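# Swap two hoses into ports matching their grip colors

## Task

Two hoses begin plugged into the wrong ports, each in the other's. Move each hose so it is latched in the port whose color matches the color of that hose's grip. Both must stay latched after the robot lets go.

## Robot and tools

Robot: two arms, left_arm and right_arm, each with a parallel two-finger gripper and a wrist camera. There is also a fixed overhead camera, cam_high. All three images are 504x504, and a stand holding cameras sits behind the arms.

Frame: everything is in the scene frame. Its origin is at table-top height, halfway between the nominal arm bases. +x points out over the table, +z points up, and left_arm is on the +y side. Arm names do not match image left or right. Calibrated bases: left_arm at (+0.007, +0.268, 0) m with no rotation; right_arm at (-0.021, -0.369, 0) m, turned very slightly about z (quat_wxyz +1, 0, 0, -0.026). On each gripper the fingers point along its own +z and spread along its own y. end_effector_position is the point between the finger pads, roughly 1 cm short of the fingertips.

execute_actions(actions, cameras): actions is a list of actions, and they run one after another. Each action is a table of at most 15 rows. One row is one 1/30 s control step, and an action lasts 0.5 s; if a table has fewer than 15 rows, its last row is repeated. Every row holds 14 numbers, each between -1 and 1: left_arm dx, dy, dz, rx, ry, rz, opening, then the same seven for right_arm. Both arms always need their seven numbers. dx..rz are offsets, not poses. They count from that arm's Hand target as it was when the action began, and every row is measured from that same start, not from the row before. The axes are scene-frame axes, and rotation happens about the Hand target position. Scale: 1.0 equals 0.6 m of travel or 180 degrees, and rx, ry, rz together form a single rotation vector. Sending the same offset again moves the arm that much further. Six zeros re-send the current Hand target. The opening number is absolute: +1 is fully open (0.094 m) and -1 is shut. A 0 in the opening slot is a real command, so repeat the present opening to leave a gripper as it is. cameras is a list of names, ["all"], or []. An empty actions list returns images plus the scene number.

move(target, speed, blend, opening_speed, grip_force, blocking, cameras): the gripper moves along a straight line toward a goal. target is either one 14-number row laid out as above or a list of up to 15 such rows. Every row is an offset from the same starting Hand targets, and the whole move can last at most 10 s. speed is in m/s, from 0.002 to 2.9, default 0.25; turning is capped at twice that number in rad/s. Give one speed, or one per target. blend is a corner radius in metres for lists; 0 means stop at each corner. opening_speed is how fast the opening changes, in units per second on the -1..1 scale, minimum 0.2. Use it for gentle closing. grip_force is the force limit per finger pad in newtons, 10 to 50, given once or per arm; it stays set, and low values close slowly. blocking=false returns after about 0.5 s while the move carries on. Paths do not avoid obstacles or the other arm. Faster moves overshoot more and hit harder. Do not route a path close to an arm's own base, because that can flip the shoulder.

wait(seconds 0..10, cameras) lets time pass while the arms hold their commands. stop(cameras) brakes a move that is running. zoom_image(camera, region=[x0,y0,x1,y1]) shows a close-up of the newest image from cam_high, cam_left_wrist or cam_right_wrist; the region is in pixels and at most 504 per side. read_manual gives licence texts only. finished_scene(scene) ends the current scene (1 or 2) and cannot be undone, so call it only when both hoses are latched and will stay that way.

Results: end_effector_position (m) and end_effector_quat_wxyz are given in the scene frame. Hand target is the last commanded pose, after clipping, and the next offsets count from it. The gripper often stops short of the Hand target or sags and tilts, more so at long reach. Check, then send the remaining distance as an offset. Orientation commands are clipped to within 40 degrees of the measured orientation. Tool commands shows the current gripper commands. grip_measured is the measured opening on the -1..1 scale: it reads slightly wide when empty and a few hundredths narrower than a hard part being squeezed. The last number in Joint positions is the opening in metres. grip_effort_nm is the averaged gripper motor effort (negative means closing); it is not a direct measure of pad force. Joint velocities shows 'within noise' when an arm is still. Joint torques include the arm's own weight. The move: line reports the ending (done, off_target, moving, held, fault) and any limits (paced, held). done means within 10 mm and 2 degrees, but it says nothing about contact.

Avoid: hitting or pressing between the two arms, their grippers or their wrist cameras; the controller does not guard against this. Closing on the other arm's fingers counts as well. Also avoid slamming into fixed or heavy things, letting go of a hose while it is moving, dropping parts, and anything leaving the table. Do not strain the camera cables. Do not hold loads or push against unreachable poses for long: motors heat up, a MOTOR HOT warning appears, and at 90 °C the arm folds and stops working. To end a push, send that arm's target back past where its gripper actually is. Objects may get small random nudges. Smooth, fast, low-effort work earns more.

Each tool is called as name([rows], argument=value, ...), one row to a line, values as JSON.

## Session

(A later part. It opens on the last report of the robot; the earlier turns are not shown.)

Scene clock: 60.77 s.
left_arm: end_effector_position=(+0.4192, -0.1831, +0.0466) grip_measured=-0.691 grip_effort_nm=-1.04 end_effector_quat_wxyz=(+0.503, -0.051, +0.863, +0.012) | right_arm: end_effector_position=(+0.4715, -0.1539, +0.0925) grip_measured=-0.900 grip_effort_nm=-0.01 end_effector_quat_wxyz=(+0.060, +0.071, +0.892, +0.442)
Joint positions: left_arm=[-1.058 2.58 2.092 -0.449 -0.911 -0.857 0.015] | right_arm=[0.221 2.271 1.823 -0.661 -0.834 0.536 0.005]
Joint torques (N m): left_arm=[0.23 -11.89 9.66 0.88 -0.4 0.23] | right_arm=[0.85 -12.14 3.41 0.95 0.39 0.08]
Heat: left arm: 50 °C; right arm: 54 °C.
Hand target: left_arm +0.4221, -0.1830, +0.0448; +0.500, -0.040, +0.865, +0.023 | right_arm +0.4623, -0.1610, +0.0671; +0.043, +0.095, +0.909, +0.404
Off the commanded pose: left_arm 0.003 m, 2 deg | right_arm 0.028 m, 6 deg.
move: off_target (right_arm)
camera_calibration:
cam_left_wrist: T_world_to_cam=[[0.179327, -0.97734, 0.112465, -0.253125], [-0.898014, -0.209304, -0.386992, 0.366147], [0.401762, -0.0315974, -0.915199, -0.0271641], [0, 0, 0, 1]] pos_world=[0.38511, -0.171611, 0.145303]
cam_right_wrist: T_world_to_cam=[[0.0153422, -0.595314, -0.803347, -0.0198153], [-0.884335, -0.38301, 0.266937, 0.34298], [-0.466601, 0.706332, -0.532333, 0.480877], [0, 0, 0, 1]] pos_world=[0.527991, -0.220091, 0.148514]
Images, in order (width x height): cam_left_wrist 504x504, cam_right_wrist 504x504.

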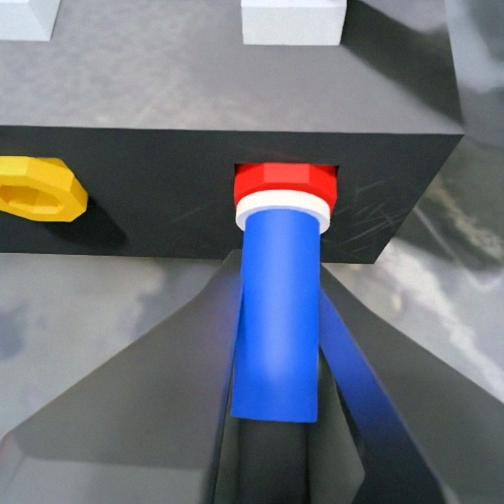

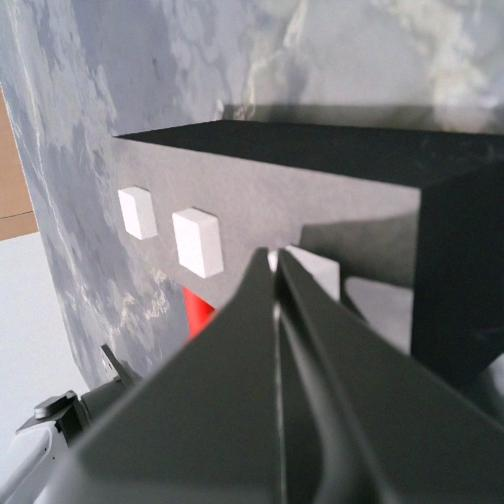

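move([
  [0,0,0,0,0,0,-0.9,0.0,-0.006,0.06,0,0,0,-0.9],
  [0,0,0,0,0,0,-0.9,0.003,0.0,0.035,0,0,0,-0.9],
], cameras=["cam_right_wrist"], speed=0.08)

zoom_image(camera="cam_right_wrist", region=[180, 160, 400, 350])

Scene clock: 62.50 s.
left_arm: end_effector_position=(+0.4192, -0.1831, +0.0466) grip_measured=-0.691 grip_effort_nm=-1.04 end_effector_quat_wxyz=(+0.503, -0.051, +0.863, +0.012) | right_arm: end_effector_position=(+0.4638, -0.1586, +0.0941) grip_measured=-0.900 grip_effort_nm=-0.01 end_effector_quat_wxyz=(+0.040, +0.087, +0.900, +0.424)
Joint positions: left_arm=[-1.058 2.58 2.092 -0.449 -0.911 -0.857 0.015] | right_arm=[0.221 2.265 1.851 -0.755 -0.806 0.536 0.005]
Joint torques (N m): left_arm=[0.23 -11.86 9.68 0.88 -0.4 0.23] | right_arm=[0.73 -12.49 6.3 1.13 0.11 0.1]
Heat: left arm: 51 °C; right arm: 55 °C.
Hand target: left_arm +0.4221, -0.1830, +0.0448; +0.500, -0.040, +0.865, +0.023 | right_arm +0.4641, -0.1610, +0.0882; +0.043, +0.095, +0.909, +0.405
Off the commanded pose: left_arm 0.003 m, 2 deg | right_arm 0.007 m, 3 deg.
move: off_target (right_arm)
camera_calibration:
cam_right_wrist: T_world_to_cam=[[-0.0346206, -0.62288, -0.781551, -0.0044176], [-0.872607, -0.362384, 0.327467, 0.325975], [-0.487194, 0.693324, -0.530984, 0.488799], [0, 0, 0, 1]] pos_world=[0.522436, -0.223519, 0.149346]
Images, in order (width x height): cam_right_wrist 504x504.

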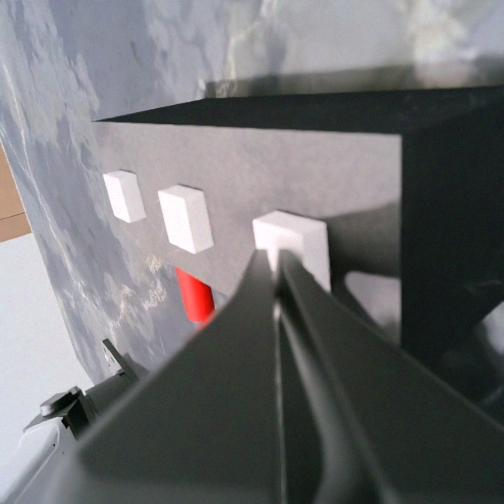

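Scaled by 2.291 from the camera's 504x504 image, which has a finer 720x720 frame.

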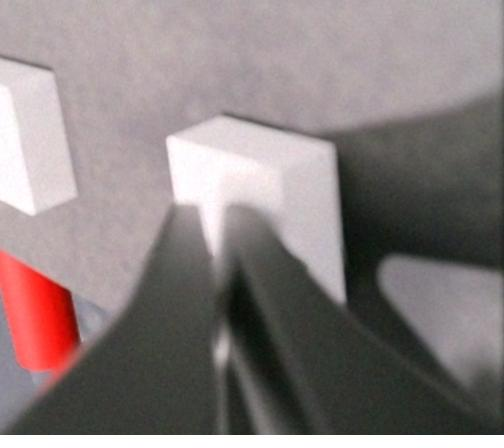

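move(target=[0,0,0,0,0,0,-0.9,0.0,-0.01,-0.025,-0.1087,0.0231,0,-0.9], cameras=["cam_left_wrist","cam_right_wrist"], speed=0.06)

zoom_image(camera="cam_right_wrist", region=[180, 160, 400, 350])

Scene clock: 66.00 s.
left_arm: end_effector_position=(+0.4192, -0.1831, +0.0466) grip_measured=-0.691 grip_effort_nm=-1.05 end_effector_quat_wxyz=(+0.503, -0.051, +0.863, +0.012) | right_arm: end_effector_position=(+0.4637, -0.1598, +0.0951) grip_measured=-0.900 grip_effort_nm=-0.01 end_effector_quat_wxyz=(+0.039, +0.096, +0.957, +0.272)
Joint positions: left_arm=[-1.058 2.58 2.092 -0.449 -0.911 -0.857 0.015] | right_arm=[0.305 2.347 2.154 -1.089 -0.484 0.525 0.005]
Joint torques (N m): left_arm=[0.23 -11.86 9.68 0.88 -0.4 0.23] | right_arm=[0.4 -9.11 8.08 0.72 0.3 -0.05]
Heat: left arm: 51 °C; right arm: 55 °C.
Hand target: left_arm +0.4221, -0.1830, +0.0448; +0.500, -0.040, +0.865, +0.023 | right_arm +0.4640, -0.1670, +0.0731; +0.025, +0.101, +0.965, +0.241
Off the commanded pose: left_arm 0.003 m, 2 deg | right_arm 0.023 m, 4 deg.
move: off_target (right_arm)
camera_calibration:
cam_left_wrist: T_world_to_cam=[[0.179327, -0.97734, 0.112465, -0.253125], [-0.898014, -0.209304, -0.386992, 0.366147], [0.401762, -0.0315974, -0.915199, -0.0271641], [0, 0, 0, 1]] pos_world=[0.38511, -0.171611, 0.145303]
cam_right_wrist: T_world_to_cam=[[-0.0735991, -0.836939, -0.542324, -0.0433278], [-0.862179, -0.219911, 0.456384, 0.330865], [-0.501229, 0.50117, -0.705406, 0.482456], [0, 0, 0, 1]] pos_world=[0.523896, -0.205294, 0.165829]
Images, in order (width x height): cam_left_wrist 504x504, cam_right_wrist 504x504.

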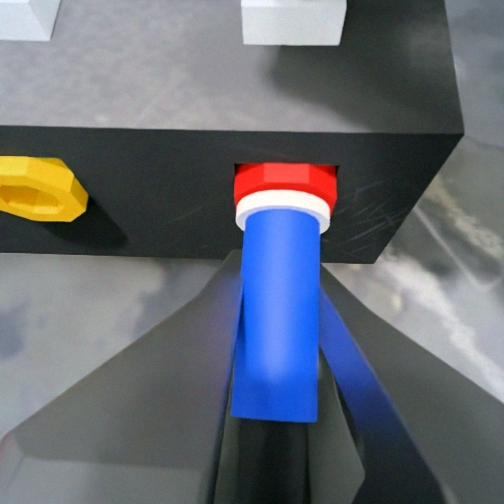

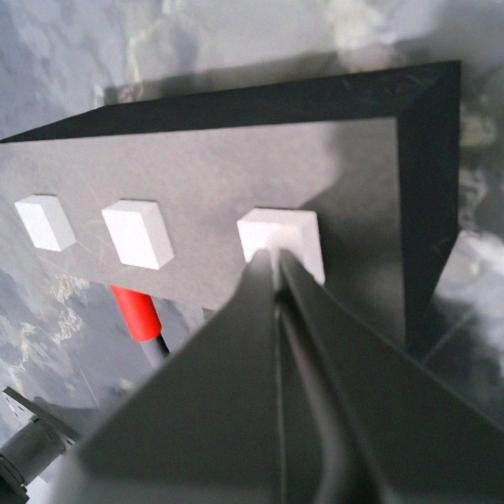

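Scaled by 2.291 from the camera's 504x504 image, which has a finer 720x720 frame.

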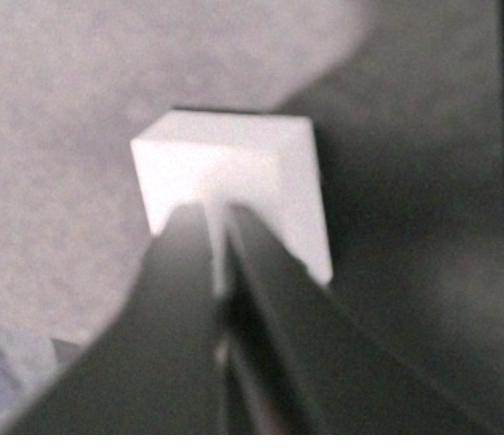

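move(target=[0,0,0,0,0,0,-0.9,0.0,-0.01,-0.04,-0.055,0.0115,0,-0.9], cameras=["cam_left_wrist","cam_right_wrist"], speed=0.06)

zoom_image(camera="cam_right_wrist", region=[180, 160, 400, 350])

Scene clock: 68.07 s.
left_arm: end_effector_position=(+0.4192, -0.1831, +0.0466) grip_measured=-0.691 grip_effort_nm=-1.04 end_effector_quat_wxyz=(+0.503, -0.051, +0.863, +0.012) | right_arm: end_effector_position=(+0.4638, -0.1590, +0.0941) grip_measured=-0.900 grip_effort_nm=-0.01 end_effector_quat_wxyz=(+0.043, +0.090, +0.973, +0.210)
Joint positions: left_arm=[-1.058 2.58 2.092 -0.449 -0.911 -0.857 0.015] | right_arm=[0.346 2.409 2.303 -1.214 -0.355 0.525 0.005]
Joint torques (N m): left_arm=[0.23 -11.88 9.68 0.88 -0.4 0.24] | right_arm=[0.34 -7.02 6.01 0.78 0.67 0.01]
Heat: left arm: 51 °C; right arm: 54 °C.
Hand target: left_arm +0.4221, -0.1830, +0.0448; +0.500, -0.040, +0.865, +0.023 | right_arm +0.4640, -0.1730, +0.0492; +0.017, +0.103, +0.982, +0.155
Off the commanded pose: left_arm 0.003 m, 2 deg | right_arm 0.047 m, 7 deg.
move: off_target (right_arm)
camera_calibration:
cam_left_wrist: T_world_to_cam=[[0.179327, -0.97734, 0.112465, -0.253125], [-0.898014, -0.209304, -0.386992, 0.366147], [0.401762, -0.0315974, -0.915199, -0.0271641], [0, 0, 0, 1]] pos_world=[0.38511, -0.171611, 0.145303]
cam_right_wrist: T_world_to_cam=[[-0.0695628, -0.900346, -0.429578, -0.0657066], [-0.859739, -0.164305, 0.483584, 0.336795], [-0.505975, 0.402964, -0.762633, 0.473357], [0, 0, 0, 1]] pos_world=[0.524492, -0.194568, 0.169903]
Images, in order (width x height): cam_left_wrist 504x504, cam_right_wrist 504x504.

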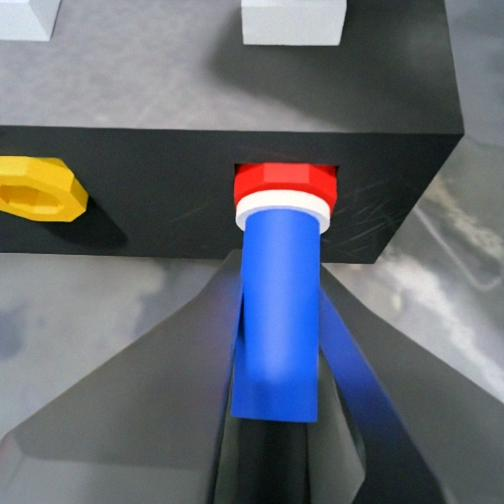

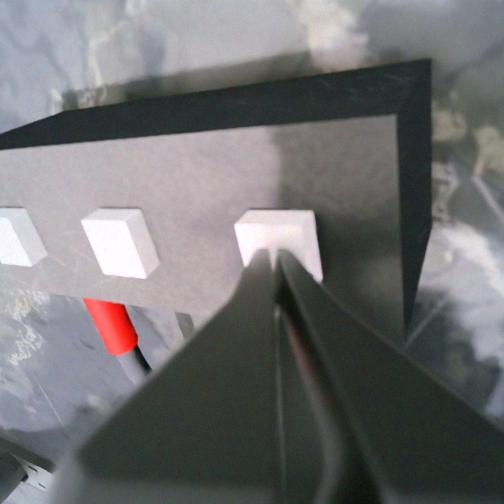

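Scaled by 2.291 from the camera's 504x504 image, which has a finer 720x720 frame.

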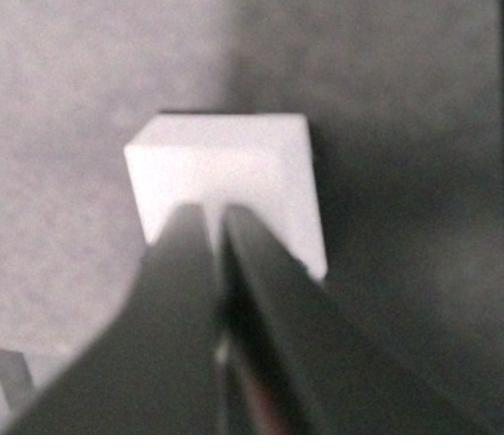

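move(target=[0,0,0,0,0,0,-0.9,0.0,-0.0,-0.07,0,0,0,-0.9], cameras=["cam_left_wrist","cam_right_wrist"], speed=0.06)

zoom_image(camera="cam_right_wrist", region=[180, 160, 400, 350])

Scene clock: 69.40 s.
left_arm: end_effector_position=(+0.4114, -0.1819, +0.0433) grip_measured=-0.692 grip_effort_nm=-1.04 end_effector_quat_wxyz=(+0.498, -0.037, +0.866, +0.027) | right_arm: end_effector_position=(+0.4629, -0.1566, +0.0884) grip_measured=-0.900 grip_effort_nm=-0.01 end_effector_quat_wxyz=(+0.050, +0.087, +0.969, +0.226)
Joint positions: left_arm=[-1.07 2.58 2.092 -0.489 -0.919 -0.854 0.014] | right_arm=[0.342 2.366 2.192 -1.12 -0.381 0.525 0.005]
Joint torques (N m): left_arm=[1.32 -11.85 9.74 1.2 -0.34 0.17] | right_arm=[0.47 -4.38 0.81 1.46 0.95 -0.05]
Heat: left arm: 51 °C; right arm: 54 °C.
Hand target: left_arm +0.4221, -0.1830, +0.0449; +0.500, -0.041, +0.865, +0.023 | right_arm +0.4641, -0.1730, +0.0072; +0.017, +0.103, +0.982, +0.155
Off the commanded pose: left_arm 0.011 m, 1 deg | right_arm 0.083 m, 9 deg.
move: off_target (left_arm, right_arm)
camera_calibration:
cam_left_wrist: T_world_to_cam=[[0.171765, -0.982585, 0.0708745, -0.246297], [-0.905327, -0.185808, -0.381915, 0.365137], [0.388433, 0.00143524, -0.921476, -0.0152487], [0, 0, 0, 1]] pos_world=[0.378797, -0.17414, 0.142856]
cam_right_wrist: T_world_to_cam=[[-0.0582555, -0.886571, -0.458909, -0.0665128], [-0.867563, -0.182469, 0.462644, 0.341721], [-0.493903, 0.425084, -0.758527, 0.465121], [0, 0, 0, 1]] pos_world=[0.522314, -0.194331, 0.164188]
Images, in order (width x height): cam_left_wrist 504x504, cam_right_wrist 504x504.

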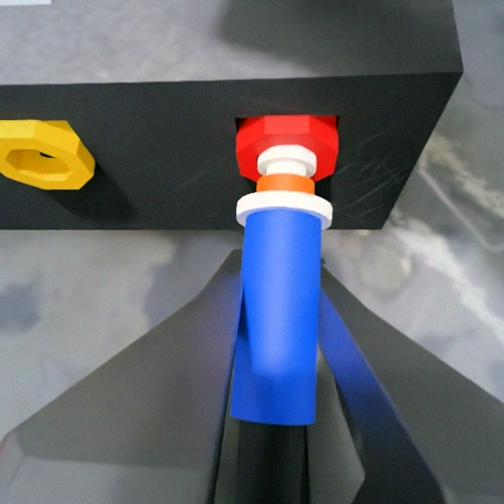

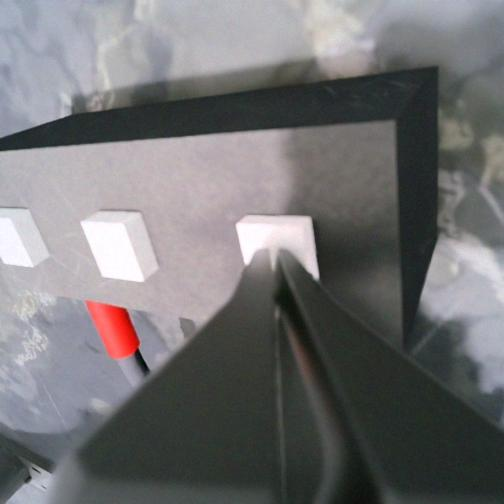

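Scaled by 2.291 from the camera's 504x504 image, which has a finer 720x720 frame.

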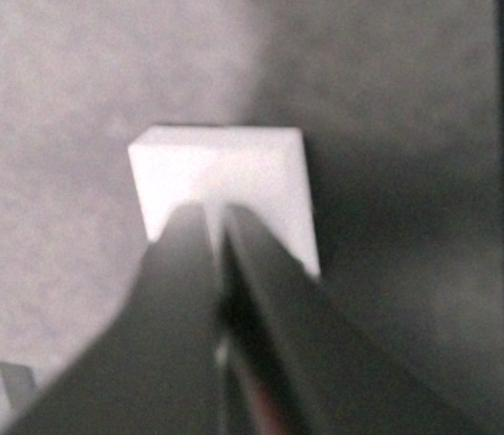

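move(target=[-0.1,-0.0094,0.003,0,0,0,-0.9,0.0,-0.0,0,0,0,0,-0.9], cameras=["cam_left_wrist"], speed=0.08)

zoom_image(camera="cam_left_wrist", region=[180, 40, 400, 240])

Scene clock: 70.93 s.
left_arm: end_effector_position=(+0.3712, -0.1899, +0.0278) grip_measured=-0.693 grip_effort_nm=-1.04 end_effector_quat_wxyz=(+0.501, -0.041, +0.864, +0.027) | right_arm: end_effector_position=(+0.4629, -0.1566, +0.0883) grip_measured=-0.900 grip_effort_nm=-0.01 end_effector_quat_wxyz=(+0.050, +0.087, +0.969, +0.227)
Joint positions: left_arm=[-1.147 2.575 2.029 -0.519 -0.967 -0.971 0.014] | right_arm=[0.342 2.366 2.192 -1.119 -0.382 0.525 0.005]
Joint torques (N m): left_arm=[-1.47 -17.54 4.68 0.53 -0.46 -0.23] | right_arm=[0.57 -4.36 0.81 1.48 0.95 -0.08]
Heat: left arm: 52 °C; right arm: 54 °C.
Hand target: left_arm +0.3620, -0.1886, +0.0467; +0.500, -0.040, +0.865, +0.023 | right_arm +0.4641, -0.1730, +0.0072; +0.017, +0.103, +0.982, +0.155
Off the commanded pose: left_arm 0.021 m, 0 deg | right_arm 0.083 m, 9 deg.
move: off_target (left_arm, right_arm)
camera_calibration:
cam_left_wrist: T_world_to_cam=[[0.178196, -0.9811, 0.0754195, -0.248378], [-0.901091, -0.193496, -0.388065, 0.31847], [0.395324, 0.00119193, -0.918541, -0.0166163], [0, 0, 0, 1]] pos_world=[0.337799, -0.182041, 0.127057]
Images, in order (width x height): cam_left_wrist 504x504.

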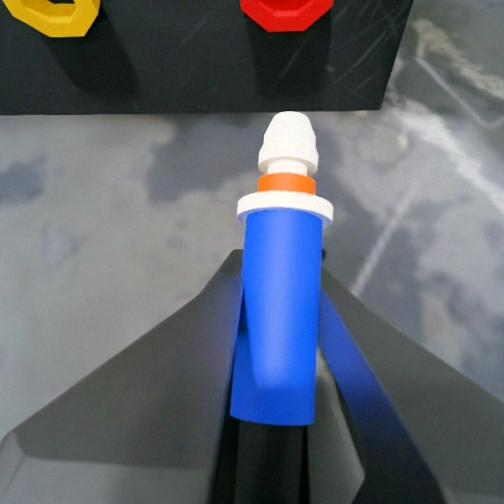

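Scaled by 2.291 from the camera's 504x504 image, which has a finer 720x720 frame.

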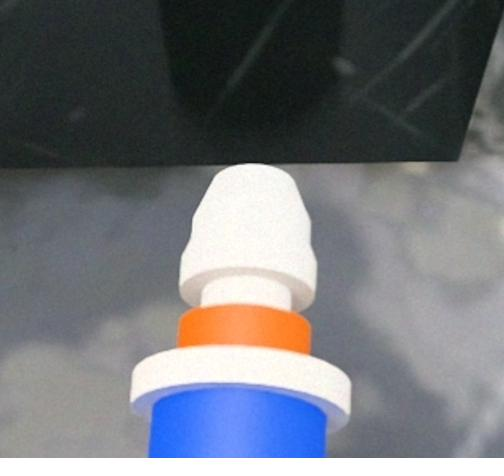

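move([
  [0,0,0.02,0,0,0,-0.9,0.0,0.01,0.2,0,0,0,-0.9],
  [-0.037,0.015,0.139,0,0,0,-0.9,0.0,0.02,0.263,0,0,0,-0.9],
  [-0.103,0.464,0.139,0,0,0,-0.9,0.0,0.02,0.263,0,0,0,-0.9],
], cameras=["all"], speed=0.15, blend=[0.01,0.03,0])

Scene clock: 72.83 s.
left_arm: end_effector_position=(+0.3663, -0.1836, +0.0310) grip_measured=-0.693 grip_effort_nm=-1.04 end_effector_quat_wxyz=(+0.494, -0.031, +0.868, +0.044) | right_arm: end_effector_position=(+0.4711, -0.1648, +0.1142) grip_measured=-0.900 grip_effort_nm=-0.01 end_effector_quat_wxyz=(+0.050, +0.096, +0.978, +0.178)
Joint positions: left_arm=[-1.151 2.561 2.029 -0.581 -0.967 -0.978 0.014] | right_arm=[0.352 2.523 2.612 -1.422 -0.288 0.531 0.005]
Joint torques (N m): left_arm=[-1.32 -18.45 6.52 0.62 -0.48 -0.2] | right_arm=[0.28 -13.39 5.59 0.88 -0.15 0.01]
Heat: left arm: 52 °C; right arm: 54 °C.
Hand target: left_arm +0.3607, -0.1880, +0.0634; +0.500, -0.041, +0.865, +0.023 (not the last commanded pose) | right_arm +0.4700, -0.1651, +0.1125; +0.047, +0.096, +0.978, +0.177 (not the last commanded pose)
Off the commanded pose: left_arm 0.298 m, 3 deg | right_arm 0.051 m, 5 deg.
move: held (right_arm; a check stopped the path), off_target (left_arm; braked when a check withheld steps of right_arm); path passed 0 of 3 targets; limits=held
pose unreachable (right arm): on one or more control steps of this call, first in action 0 (counted from 0), this arm could not follow its commanded pose, so it was not sent that pose on those steps. It may still have moved: this result reports where it is.
cause: moving toward the commanded pose would bring a part of the arm too close to another arm (this arm's upper arm (the part past joint 2) and the left arm's wrist (the part past joint 4), along the way the arms are being sent, or toward where that arm still pushes).
camera_calibration:
cam_left_wrist: T_world_to_cam=[[0.178966, -0.983229, 0.0350828, -0.24097], [-0.908171, -0.178809, -0.378488, 0.321555], [0.378413, 0.0358754, -0.924941, 0.00102475], [0, 0, 0, 1]] pos_world=[0.334765, -0.179469, 0.131106]
cam_right_wrist: T_world_to_cam=[[-0.082007, -0.925305, -0.370249, -0.066863], [-0.864477, -0.118822, 0.488426, 0.341604], [-0.495937, 0.360127, -0.790161, 0.486098], [0, 0, 0, 1]] pos_world=[0.5309, -0.196335, 0.192491]

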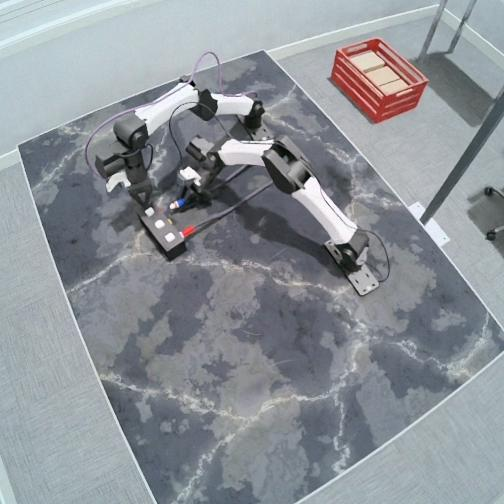

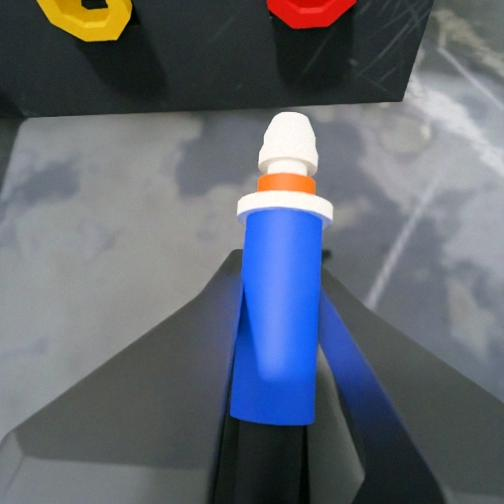

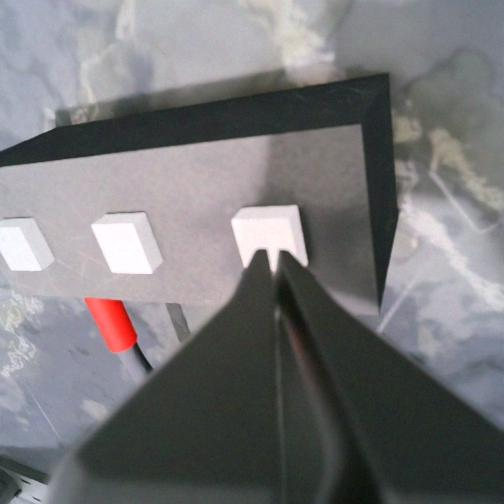

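move([
  [-0.02,0.147,0.111,0,0,0,-0.9,0,0,0,0,0,0,-0.9],
  [-0.101,0.463,0.111,0,0,0,-0.9,0,0,0,0,0,0,-0.9],
], cameras=["all"], speed=0.15, blend=[0.03,0])

Scene clock: 75.73 s.
left_arm: end_effector_position=(+0.2992, +0.0890, +0.1240) grip_measured=-0.693 grip_effort_nm=-1.04 end_effector_quat_wxyz=(+0.492, -0.037, +0.869, +0.034) | right_arm: end_effector_position=(+0.4711, -0.1648, +0.1142) grip_measured=-0.900 grip_effort_nm=-0.01 end_effector_quat_wxyz=(+0.050, +0.096, +0.978, +0.178)
Joint positions: left_arm=[-0.938 1.357 0.703 -0.22 -0.839 -0.701 0.014] | right_arm=[0.352 2.523 2.612 -1.422 -0.288 0.531 0.005]
Joint torques (N m): left_arm=[0.25 -6.45 5.46 1.47 -0.35 0.05] | right_arm=[0.24 -13.42 5.65 0.88 -0.17 0.04]
Heat: left arm: 52 °C; right arm: 54 °C.
Hand target: left_arm +0.3001, +0.0898, +0.1301; +0.500, -0.040, +0.865, +0.023 | right_arm +0.4700, -0.1651, +0.1125; +0.047, +0.096, +0.978, +0.177
Off the commanded pose: left_arm 0.006 m, 2 deg | right_arm 0.002 m, 0 deg.
move: done
camera_calibration:
cam_left_wrist: T_world_to_cam=[[0.178935, -0.982166, 0.0577291, 0.0329246], [-0.908813, -0.187478, -0.372707, 0.344811], [0.376883, 0.0142252, -0.926152, 0.105115], [0, 0, 0, 1]] pos_world=[0.267862, 0.0954866, 0.223965]
cam_right_wrist: T_world_to_cam=[[-0.082007, -0.925305, -0.370249, -0.066863], [-0.864477, -0.118822, 0.488426, 0.341604], [-0.495937, 0.360127, -0.790161, 0.486098], [0, 0, 0, 1]] pos_world=[0.5309, -0.196335, 0.192491]

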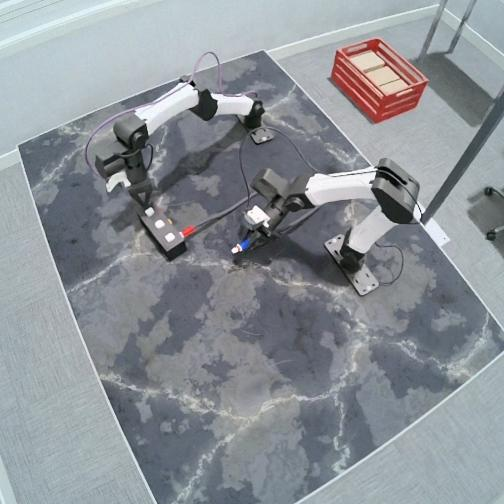

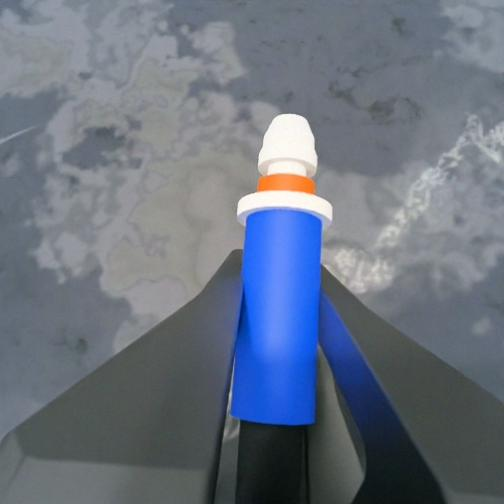

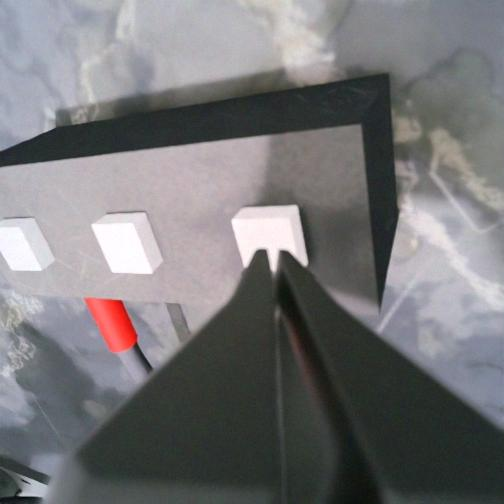

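move([
  [0,0,0,0,0,0,-0.9,0,0.02,0.07,0,0,0,-0.9],
  [0,0,0,0,0,0,-0.9,-0.035,0.212,0.055,-0.0791,-0.1801,0.2164,-0.9],
], cameras=["all"], speed=0.2, blend=[0.02,0])

zoom_image(camera="cam_right_wrist", region=[150, 100, 400, 350])

Scene clock: 79.73 s.
left_arm: end_effector_position=(+0.2993, +0.0888, +0.1240) grip_measured=-0.693 grip_effort_nm=-1.04 end_effector_quat_wxyz=(+0.492, -0.036, +0.869, +0.034) | right_arm: end_effector_position=(+0.4479, -0.0371, +0.1126) grip_measured=-0.900 grip_effort_nm=-0.01 end_effector_quat_wxyz=(+0.230, -0.288, +0.926, +0.077)
Joint positions: left_arm=[-0.938 1.357 0.703 -0.22 -0.838 -0.7 0.014] | right_arm=[0.666 2.361 2.249 -0.968 -0.005 0.014 0.005]
Joint torques (N m): left_arm=[0.25 -6.48 5.48 1.45 -0.33 0.08] | right_arm=[0.29 -18.5 5.68 1.65 0.09 -0.02]
Heat: left arm: 51 °C; right arm: 57 °C.
Hand target: left_arm +0.3001, +0.0897, +0.1301; +0.500, -0.041, +0.865, +0.023 | right_arm +0.4490, -0.0380, +0.1456; +0.263, -0.288, +0.917, +0.083
Off the commanded pose: left_arm 0.006 m, 2 deg | right_arm 0.033 m, 4 deg.
elbow stopped short (right arm): the move would have taken joint 3 (elbow) straighter than the controller allows.
move: off_target (right_arm)
camera_calibration:
cam_left_wrist: T_world_to_cam=[[0.178028, -0.98231, 0.0580769, 0.0329798], [-0.909026, -0.186773, -0.372543, 0.344874], [0.3768, 0.0135299, -0.926196, 0.105268], [0, 0, 0, 1]] pos_world=[0.267963, 0.0953851, 0.224065]
cam_right_wrist: T_world_to_cam=[[0.637515, -0.770358, 0.0110784, -0.310617], [-0.760968, -0.627366, 0.165344, 0.308586], [-0.120424, -0.11384, -0.986174, 0.263703], [0, 0, 0, 1]] pos_world=[0.464604, -0.0156701, 0.212475]

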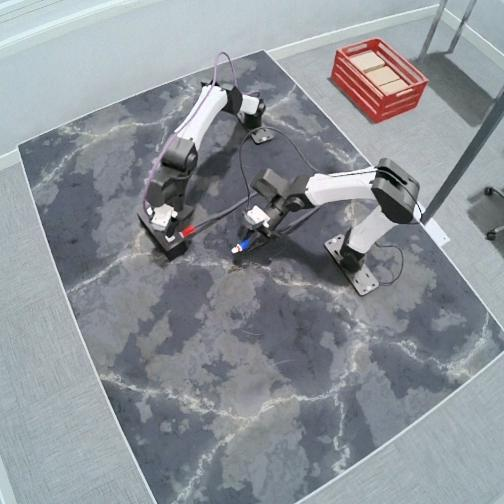

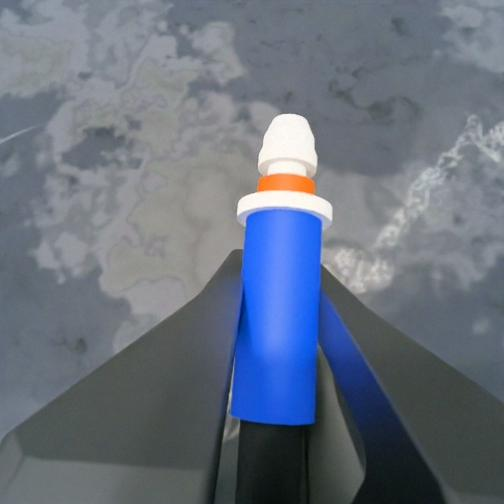

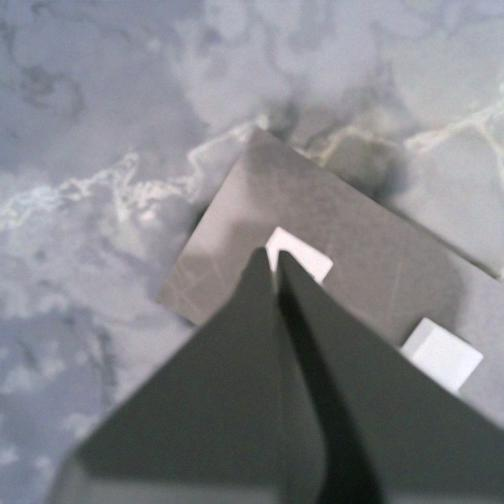

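Scaled by 2.016 from the camera's 504x504 image, which has a finer 720x720 frame.

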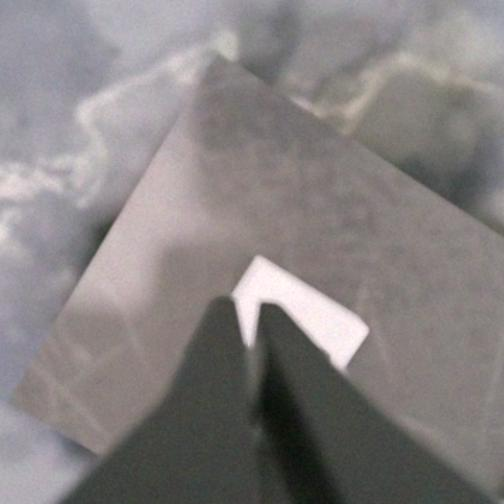

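move(target=[0,0,0,0,0,0,-0.9,0.004,-0.01,-0.06,0,0,0,-0.9], cameras=["cam_right_wrist"], speed=0.08)

zoom_image(camera="cam_right_wrist", region=[180, 160, 400, 350])

Scene clock: 81.30 s.
left_arm: end_effector_position=(+0.2993, +0.0888, +0.1240) grip_measured=-0.693 grip_effort_nm=-1.04 end_effector_quat_wxyz=(+0.492, -0.036, +0.869, +0.034) | right_arm: end_effector_position=(+0.4528, -0.0387, +0.0999) grip_measured=-0.900 grip_effort_nm=-0.01 end_effector_quat_wxyz=(+0.256, -0.288, +0.919, +0.084)
Joint positions: left_arm=[-0.938 1.357 0.703 -0.22 -0.838 -0.7 0.014] | right_arm=[0.659 2.304 2.072 -0.793 -0.005 0.002 0.005]
Joint torques (N m): left_arm=[0.25 -6.43 5.45 1.44 -0.34 0.08] | right_arm=[-0.29 -15.71 5.01 1.57 -0.01 -0.04]
Heat: left arm: 51 °C; right arm: 58 °C.
Hand target: left_arm +0.3001, +0.0897, +0.1301; +0.500, -0.041, +0.865, +0.023 | right_arm +0.4515, -0.0440, +0.1097; +0.263, -0.288, +0.917, +0.083
Off the commanded pose: left_arm 0.006 m, 2 deg | right_arm 0.011 m, 1 deg.
move: off_target (right_arm)
camera_calibration:
cam_right_wrist: T_world_to_cam=[[0.638981, -0.768938, 0.0209393, -0.316325], [-0.765855, -0.633404, 0.110749, 0.320848], [-0.0718964, -0.0868033, -0.993628, 0.231336], [0, 0, 0, 1]] pos_world=[0.464481, -0.0199278, 0.200951]
Images, in order (width x height): cam_right_wrist 504x504.

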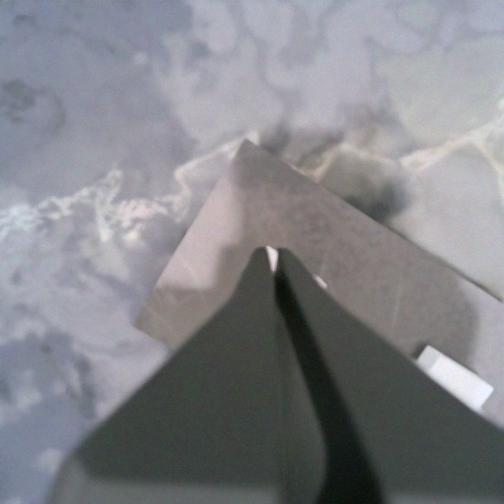

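Scaled by 2.291 from the camera's 504x504 image, which has a finer 720x720 frame.

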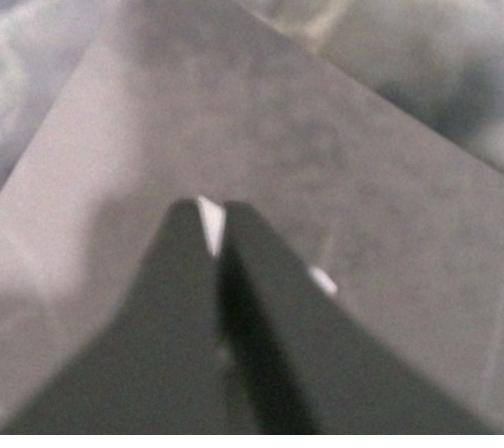

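move(target=[0,0,0,0,0,0,-0.9,-0.0092,-0.0108,0.0,0,0,0,-0.9], cameras=["cam_right_wrist"], speed=0.08)

zoom_image(camera="cam_right_wrist", region=[180, 160, 400, 350])

Scene clock: 82.40 s.
left_arm: end_effector_position=(+0.2993, +0.0888, +0.1240) grip_measured=-0.693 grip_effort_nm=-1.04 end_effector_quat_wxyz=(+0.492, -0.036, +0.869, +0.034) | right_arm: end_effector_position=(+0.4513, -0.0414, +0.0995) grip_measured=-0.900 grip_effort_nm=-0.01 end_effector_quat_wxyz=(+0.265, -0.287, +0.917, +0.085)
Joint positions: left_arm=[-0.938 1.357 0.703 -0.22 -0.838 -0.7 0.014] | right_arm=[0.656 2.272 2.008 -0.743 -0.006 -0.001 0.005]
Joint torques (N m): left_arm=[0.24 -6.48 5.45 1.44 -0.34 0.08] | right_arm=[-0.44 -16.06 4.82 1.35 -0.05 -0.03]
Heat: left arm: 51 °C; right arm: 59 °C.
Hand target: left_arm +0.3001, +0.0897, +0.1301; +0.500, -0.041, +0.865, +0.023 | right_arm +0.4460, -0.0506, +0.1095; +0.263, -0.288, +0.917, +0.083
Off the commanded pose: left_arm 0.006 m, 2 deg | right_arm 0.015 m, 0 deg.
move: off_target (right_arm)
camera_calibration:
cam_right_wrist: T_world_to_cam=[[0.638745, -0.769055, 0.0236472, -0.317693], [-0.767291, -0.634393, 0.0938679, 0.320274], [-0.057188, -0.0781019, -0.995304, 0.22445], [0, 0, 0, 1]] pos_world=[0.461504, -0.0236142, 0.200845]
Images, in order (width x height): cam_right_wrist 504x504.

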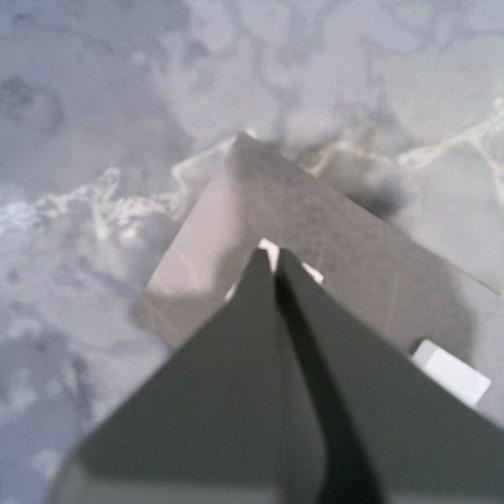

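Scaled by 2.291 from the camera's 504x504 image, which has a finer 720x720 frame.

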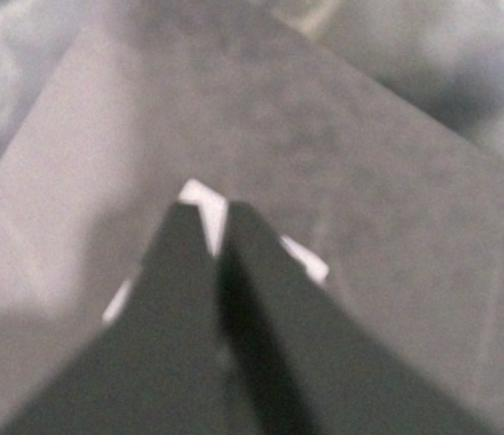

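move(target=[0,0,0,0,0,0,-0.9,-0.003,-0.003,-0.08,-0.032,0.0455,0,-0.9], cameras=["cam_right_wrist"], speed=0.06)

zoom_image(camera="cam_right_wrist", region=[180, 160, 400, 350])

Scene clock: 84.43 s.
left_arm: end_effector_position=(+0.2993, +0.0888, +0.1240) grip_measured=-0.693 grip_effort_nm=-1.04 end_effector_quat_wxyz=(+0.492, -0.036, +0.869, +0.034) | right_arm: end_effector_position=(+0.4491, -0.0446, +0.0980) grip_measured=-0.900 grip_effort_nm=-0.01 end_effector_quat_wxyz=(+0.226, -0.290, +0.927, +0.073)
Joint positions: left_arm=[-0.938 1.357 0.703 -0.22 -0.838 -0.7 0.014] | right_arm=[0.654 2.348 2.172 -0.915 -0.006 -0.003 0.005]
Joint torques (N m): left_arm=[0.25 -6.48 5.46 1.45 -0.33 0.07] | right_arm=[-0.21 -8.06 7.36 0.95 -0.01 -0.02]
Heat: left arm: 50 °C; right arm: 60 °C.
Hand target: left_arm +0.3001, +0.0897, +0.1301; +0.500, -0.041, +0.865, +0.023 | right_arm +0.4442, -0.0523, +0.0616; +0.182, -0.295, +0.936, +0.057
Off the commanded pose: left_arm 0.006 m, 2 deg | right_arm 0.038 m, 6 deg.
move: off_target (right_arm)
camera_calibration:
cam_right_wrist: T_world_to_cam=[[0.639911, -0.768254, 0.0173036, -0.318559], [-0.758318, -0.627671, 0.176021, 0.305028], [-0.124368, -0.125759, -0.984234, 0.249599], [0, 0, 0, 1]] pos_world=[0.4662, -0.0218882, 0.197484]
Images, in order (width x height): cam_right_wrist 504x504.

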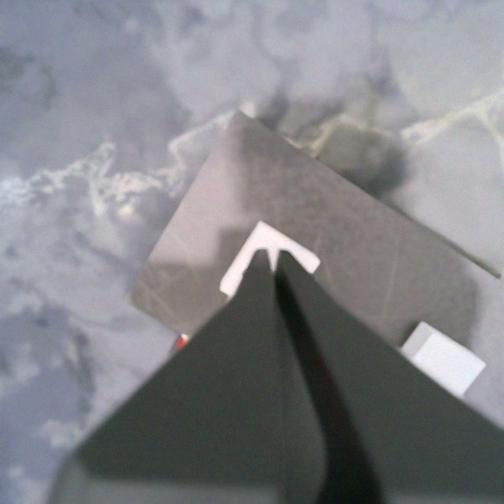

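Scaled by 2.291 from the camera's 504x504 image, which has a finer 720x720 frame.

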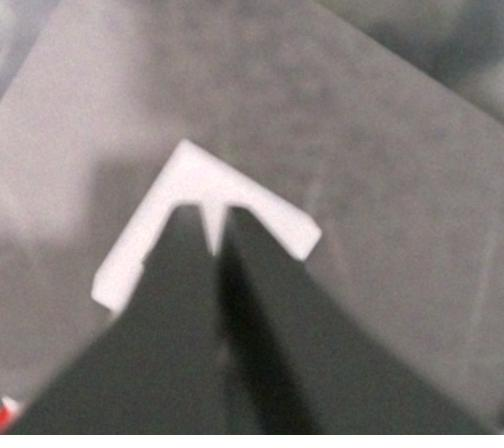

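move(target=[0,0,0,0,0,0,-0.9,-0.003,-0.002,-0.06,0,0,0,-0.9], cameras=["cam_right_wrist", "cam_high"], speed=0.06)

zoom_image(camera="cam_right_wrist", region=[150, 200, 350, 370])

zoom_image(camera="cam_high", region=[120, 180, 260, 270])

Scene clock: 85.73 s.
left_arm: end_effector_position=(+0.2993, +0.0888, +0.1240) grip_measured=-0.693 grip_effort_nm=-1.04 end_effector_quat_wxyz=(+0.492, -0.036, +0.869, +0.034) | right_arm: end_effector_position=(+0.4688, -0.0310, +0.0913) grip_measured=-0.900 grip_effort_nm=-0.01 end_effector_quat_wxyz=(+0.277, -0.286, +0.913, +0.089)
Joint positions: left_arm=[-0.938 1.357 0.703 -0.22 -0.838 -0.7 0.014] | right_arm=[0.654 2.347 2.089 -0.722 -0.006 -0.003 0.005]
Joint torques (N m): left_arm=[0.25 -6.48 5.45 1.45 -0.34 0.07] | right_arm=[-0.2 -8.12 3.78 0.36 -0.03 -0.03]
Heat: left arm: 50 °C; right arm: 59 °C.
Hand target: left_arm +0.3001, +0.0897, +0.1301; +0.500, -0.041, +0.865, +0.023 | right_arm +0.4424, -0.0535, +0.0255; +0.182, -0.295, +0.936, +0.057
Off the commanded pose: left_arm 0.006 m, 2 deg | right_arm 0.074 m, 12 deg.
move: off_target (right_arm)
camera_calibration:
cam_right_wrist: T_world_to_cam=[[0.637853, -0.769673, 0.0273119, -0.320673], [-0.769395, -0.635243, 0.0670547, 0.344518], [-0.0342605, -0.0637847, -0.997375, 0.208025], [0, 0, 0, 1]] pos_world=[0.47674, -0.0146918, 0.193135]
Images, in order (width x height): cam_high 504x504, cam_right_wrist 504x504.

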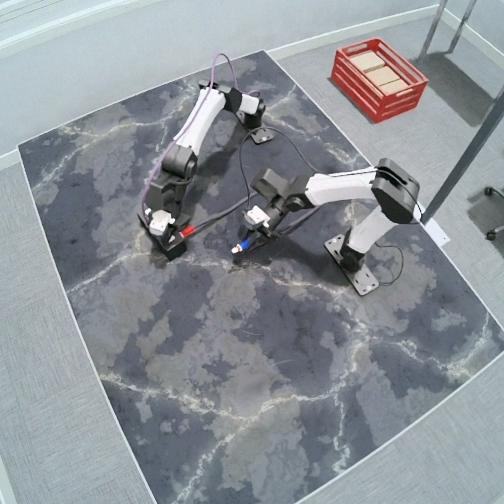

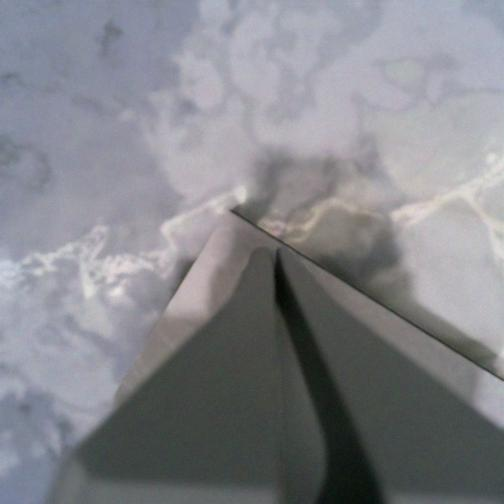

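Scaled by 2.520 from the camera's 504x504 image, which has a finer 720x720 frame.

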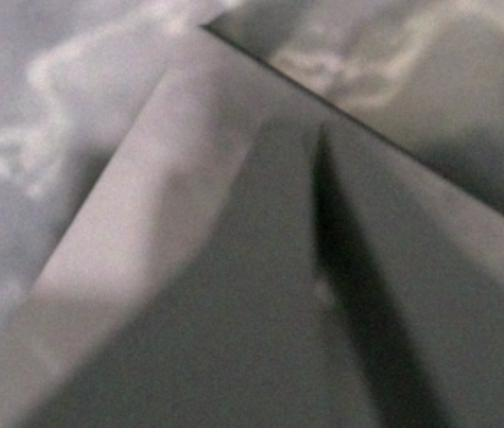

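Scaled by 3.600 from the camera's 504x504 image, which has a finer 720x720 frame.

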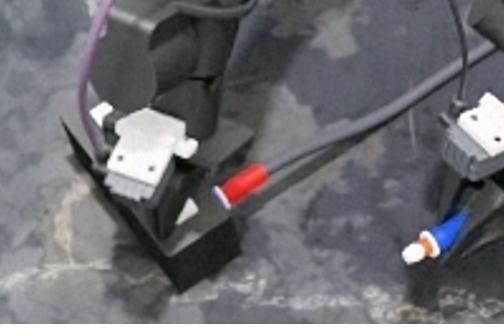

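move([
  [0,0,0,0,0,0,-0.9,0.03,0.025,0.15,0,0,0,-0.9],
  [0,0,0,0,0,0,-0.9,0.004,0.005,0.135,0,0,0,-0.9],
], cameras=["cam_right_wrist"], speed=0.08)

zoom_image(camera="cam_right_wrist", region=[180, 160, 400, 350])

Scene clock: 88.93 s.
left_arm: end_effector_position=(+0.2993, +0.0888, +0.1240) grip_measured=-0.693 grip_effort_nm=-1.04 end_effector_quat_wxyz=(+0.492, -0.036, +0.869, +0.034) | right_arm: end_effector_position=(+0.4472, -0.0459, +0.0986) grip_measured=-0.900 grip_effort_nm=-0.01 end_effector_quat_wxyz=(+0.179, -0.293, +0.937, +0.058)
Joint positions: left_arm=[-0.938 1.357 0.703 -0.22 -0.838 -0.7 0.014] | right_arm=[0.654 2.501 2.492 -1.182 -0.006 -0.003 0.005]
Joint torques (N m): left_arm=[0.25 -6.48 5.48 1.44 -0.34 0.07] | right_arm=[-0.08 -16.24 4.26 1.21 0 -0.01]
Heat: left arm: 49 °C; right arm: 60 °C.
Hand target: left_arm +0.3001, +0.0897, +0.1301; +0.500, -0.041, +0.865, +0.023 | right_arm +0.4448, -0.0505, +0.1066; +0.182, -0.295, +0.936, +0.057
Off the commanded pose: left_arm 0.006 m, 2 deg | right_arm 0.009 m, 0 deg.
elbow stopped short (right arm): the move would have taken joint 3 (elbow) straighter than the controller allows.
move: done
camera_calibration:
cam_right_wrist: T_world_to_cam=[[0.640914, -0.767571, 0.00805341, -0.317811], [-0.739699, -0.61477, 0.273683, 0.28526], [-0.20512, -0.181365, -0.961786, 0.281203], [0, 0, 0, 1]] pos_world=[0.472376, -0.017573, 0.194945]
Images, in order (width x height): cam_right_wrist 504x504.

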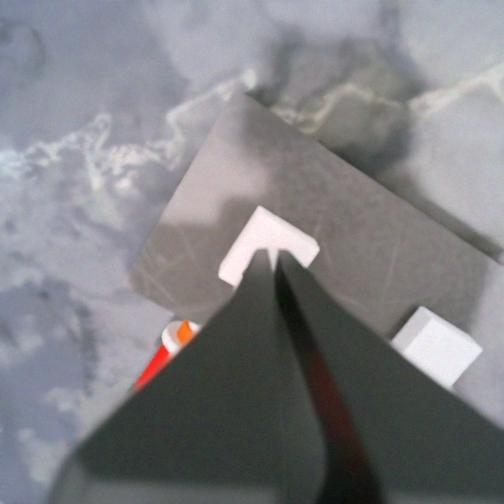

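Scaled by 2.291 from the camera's 504x504 image, which has a finer 720x720 frame.

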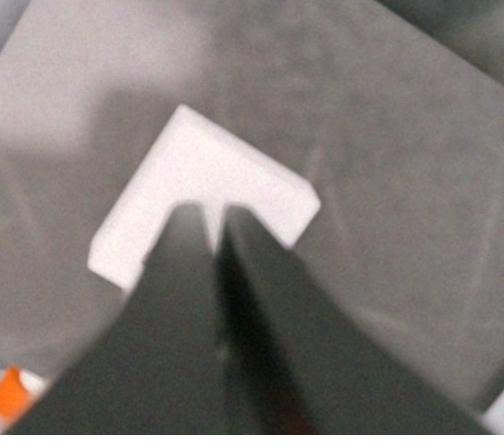

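move([
  [0,0,0,0,0,0,-0.9,-0.0747,-0.0158,0.0557,0,0,0,-0.9],
  [0,0,0,0,0,0,-0.9,-0.1947,0.0042,0.014,0.0641,-0.1738,-0.1597,0.3],
], cameras=["all"], speed=0.15, blend=[0.02,0])

Scene clock: 92.63 s.
left_arm: end_effector_position=(+0.2993, +0.0888, +0.1240) grip_measured=-0.693 grip_effort_nm=-1.04 end_effector_quat_wxyz=(+0.492, -0.036, +0.869, +0.034) | right_arm: end_effector_position=(+0.3308, -0.0495, +0.0920) grip_measured=-0.900 grip_effort_nm=-0.01 end_effector_quat_wxyz=(+0.391, -0.106, +0.914, +0.007)
Joint positions: left_arm=[-0.938 1.357 0.703 -0.22 -0.838 -0.7 0.014] | right_arm=[0.977 1.882 1.268 -0.328 0.537 0.517 0.005]
Joint torques (N m): left_arm=[0.25 -6.46 5.44 1.45 -0.34 0.08] | right_arm=[-0.03 -9.43 6.8 1.68 0.26 0.07]
Heat: left arm: 49 °C; right arm: 62 °C.
Hand target: left_arm +0.3001, +0.0897, +0.1301; +0.500, -0.041, +0.865, +0.023 | right_arm +0.3324, -0.0498, +0.0929; +0.392, -0.104, +0.914, +0.008 (not the last commanded pose)
Tool commands: left_gripper/opening=-0.9 right_gripper/opening=-0.9
Off the commanded pose: left_arm 0.006 m, 2 deg | right_arm 0.023 m, 12 deg.
move: held (right_arm; a check stopped the path); path passed 1 of 2 targets; target 2's new opening was not sent; limits=held
pose unreachable (right arm): on one or more control steps of this call, first in action 0 (counted from 0), this arm could not follow its commanded pose, so it was not sent that pose on those steps. It may still have moved: this result reports where it is.
cause: moving toward the commanded pose would bring a part of the arm too close to another arm (this arm's wrist (the part past joint 4) and the left arm's wrist (the part past joint 4), 12 mm apart when this arm was first held).
camera_calibration:
cam_left_wrist: T_world_to_cam=[[0.178028, -0.98231, 0.0580769, 0.0329798], [-0.909026, -0.186773, -0.372543, 0.344874], [0.3768, 0.0135299, -0.926196, 0.105268], [0, 0, 0, 1]] pos_world=[0.267963, 0.0953851, 0.224065]
cam_right_wrist: T_world_to_cam=[[0.272074, -0.955215, 0.116364, -0.143211], [-0.948456, -0.286619, -0.135207, 0.321639], [0.162504, -0.0735801, -0.983961, 0.136071], [0, 0, 0, 1]] pos_world=[0.321912, -0.0345971, 0.194041]

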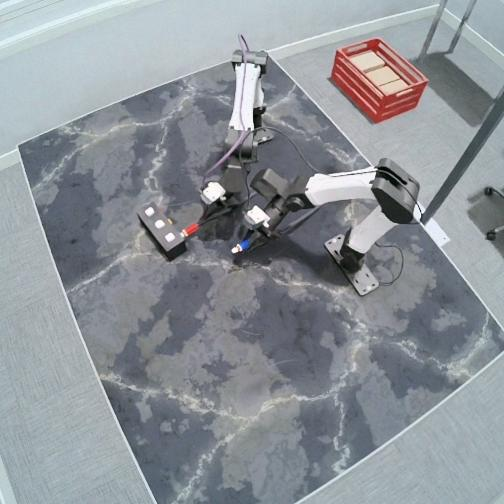

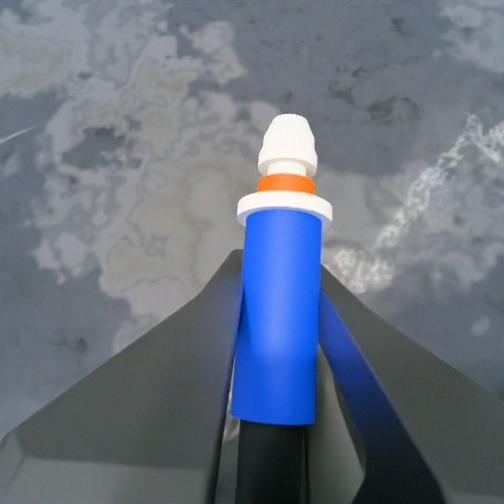

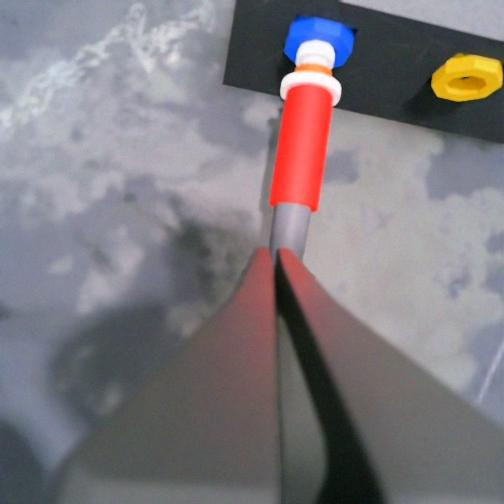

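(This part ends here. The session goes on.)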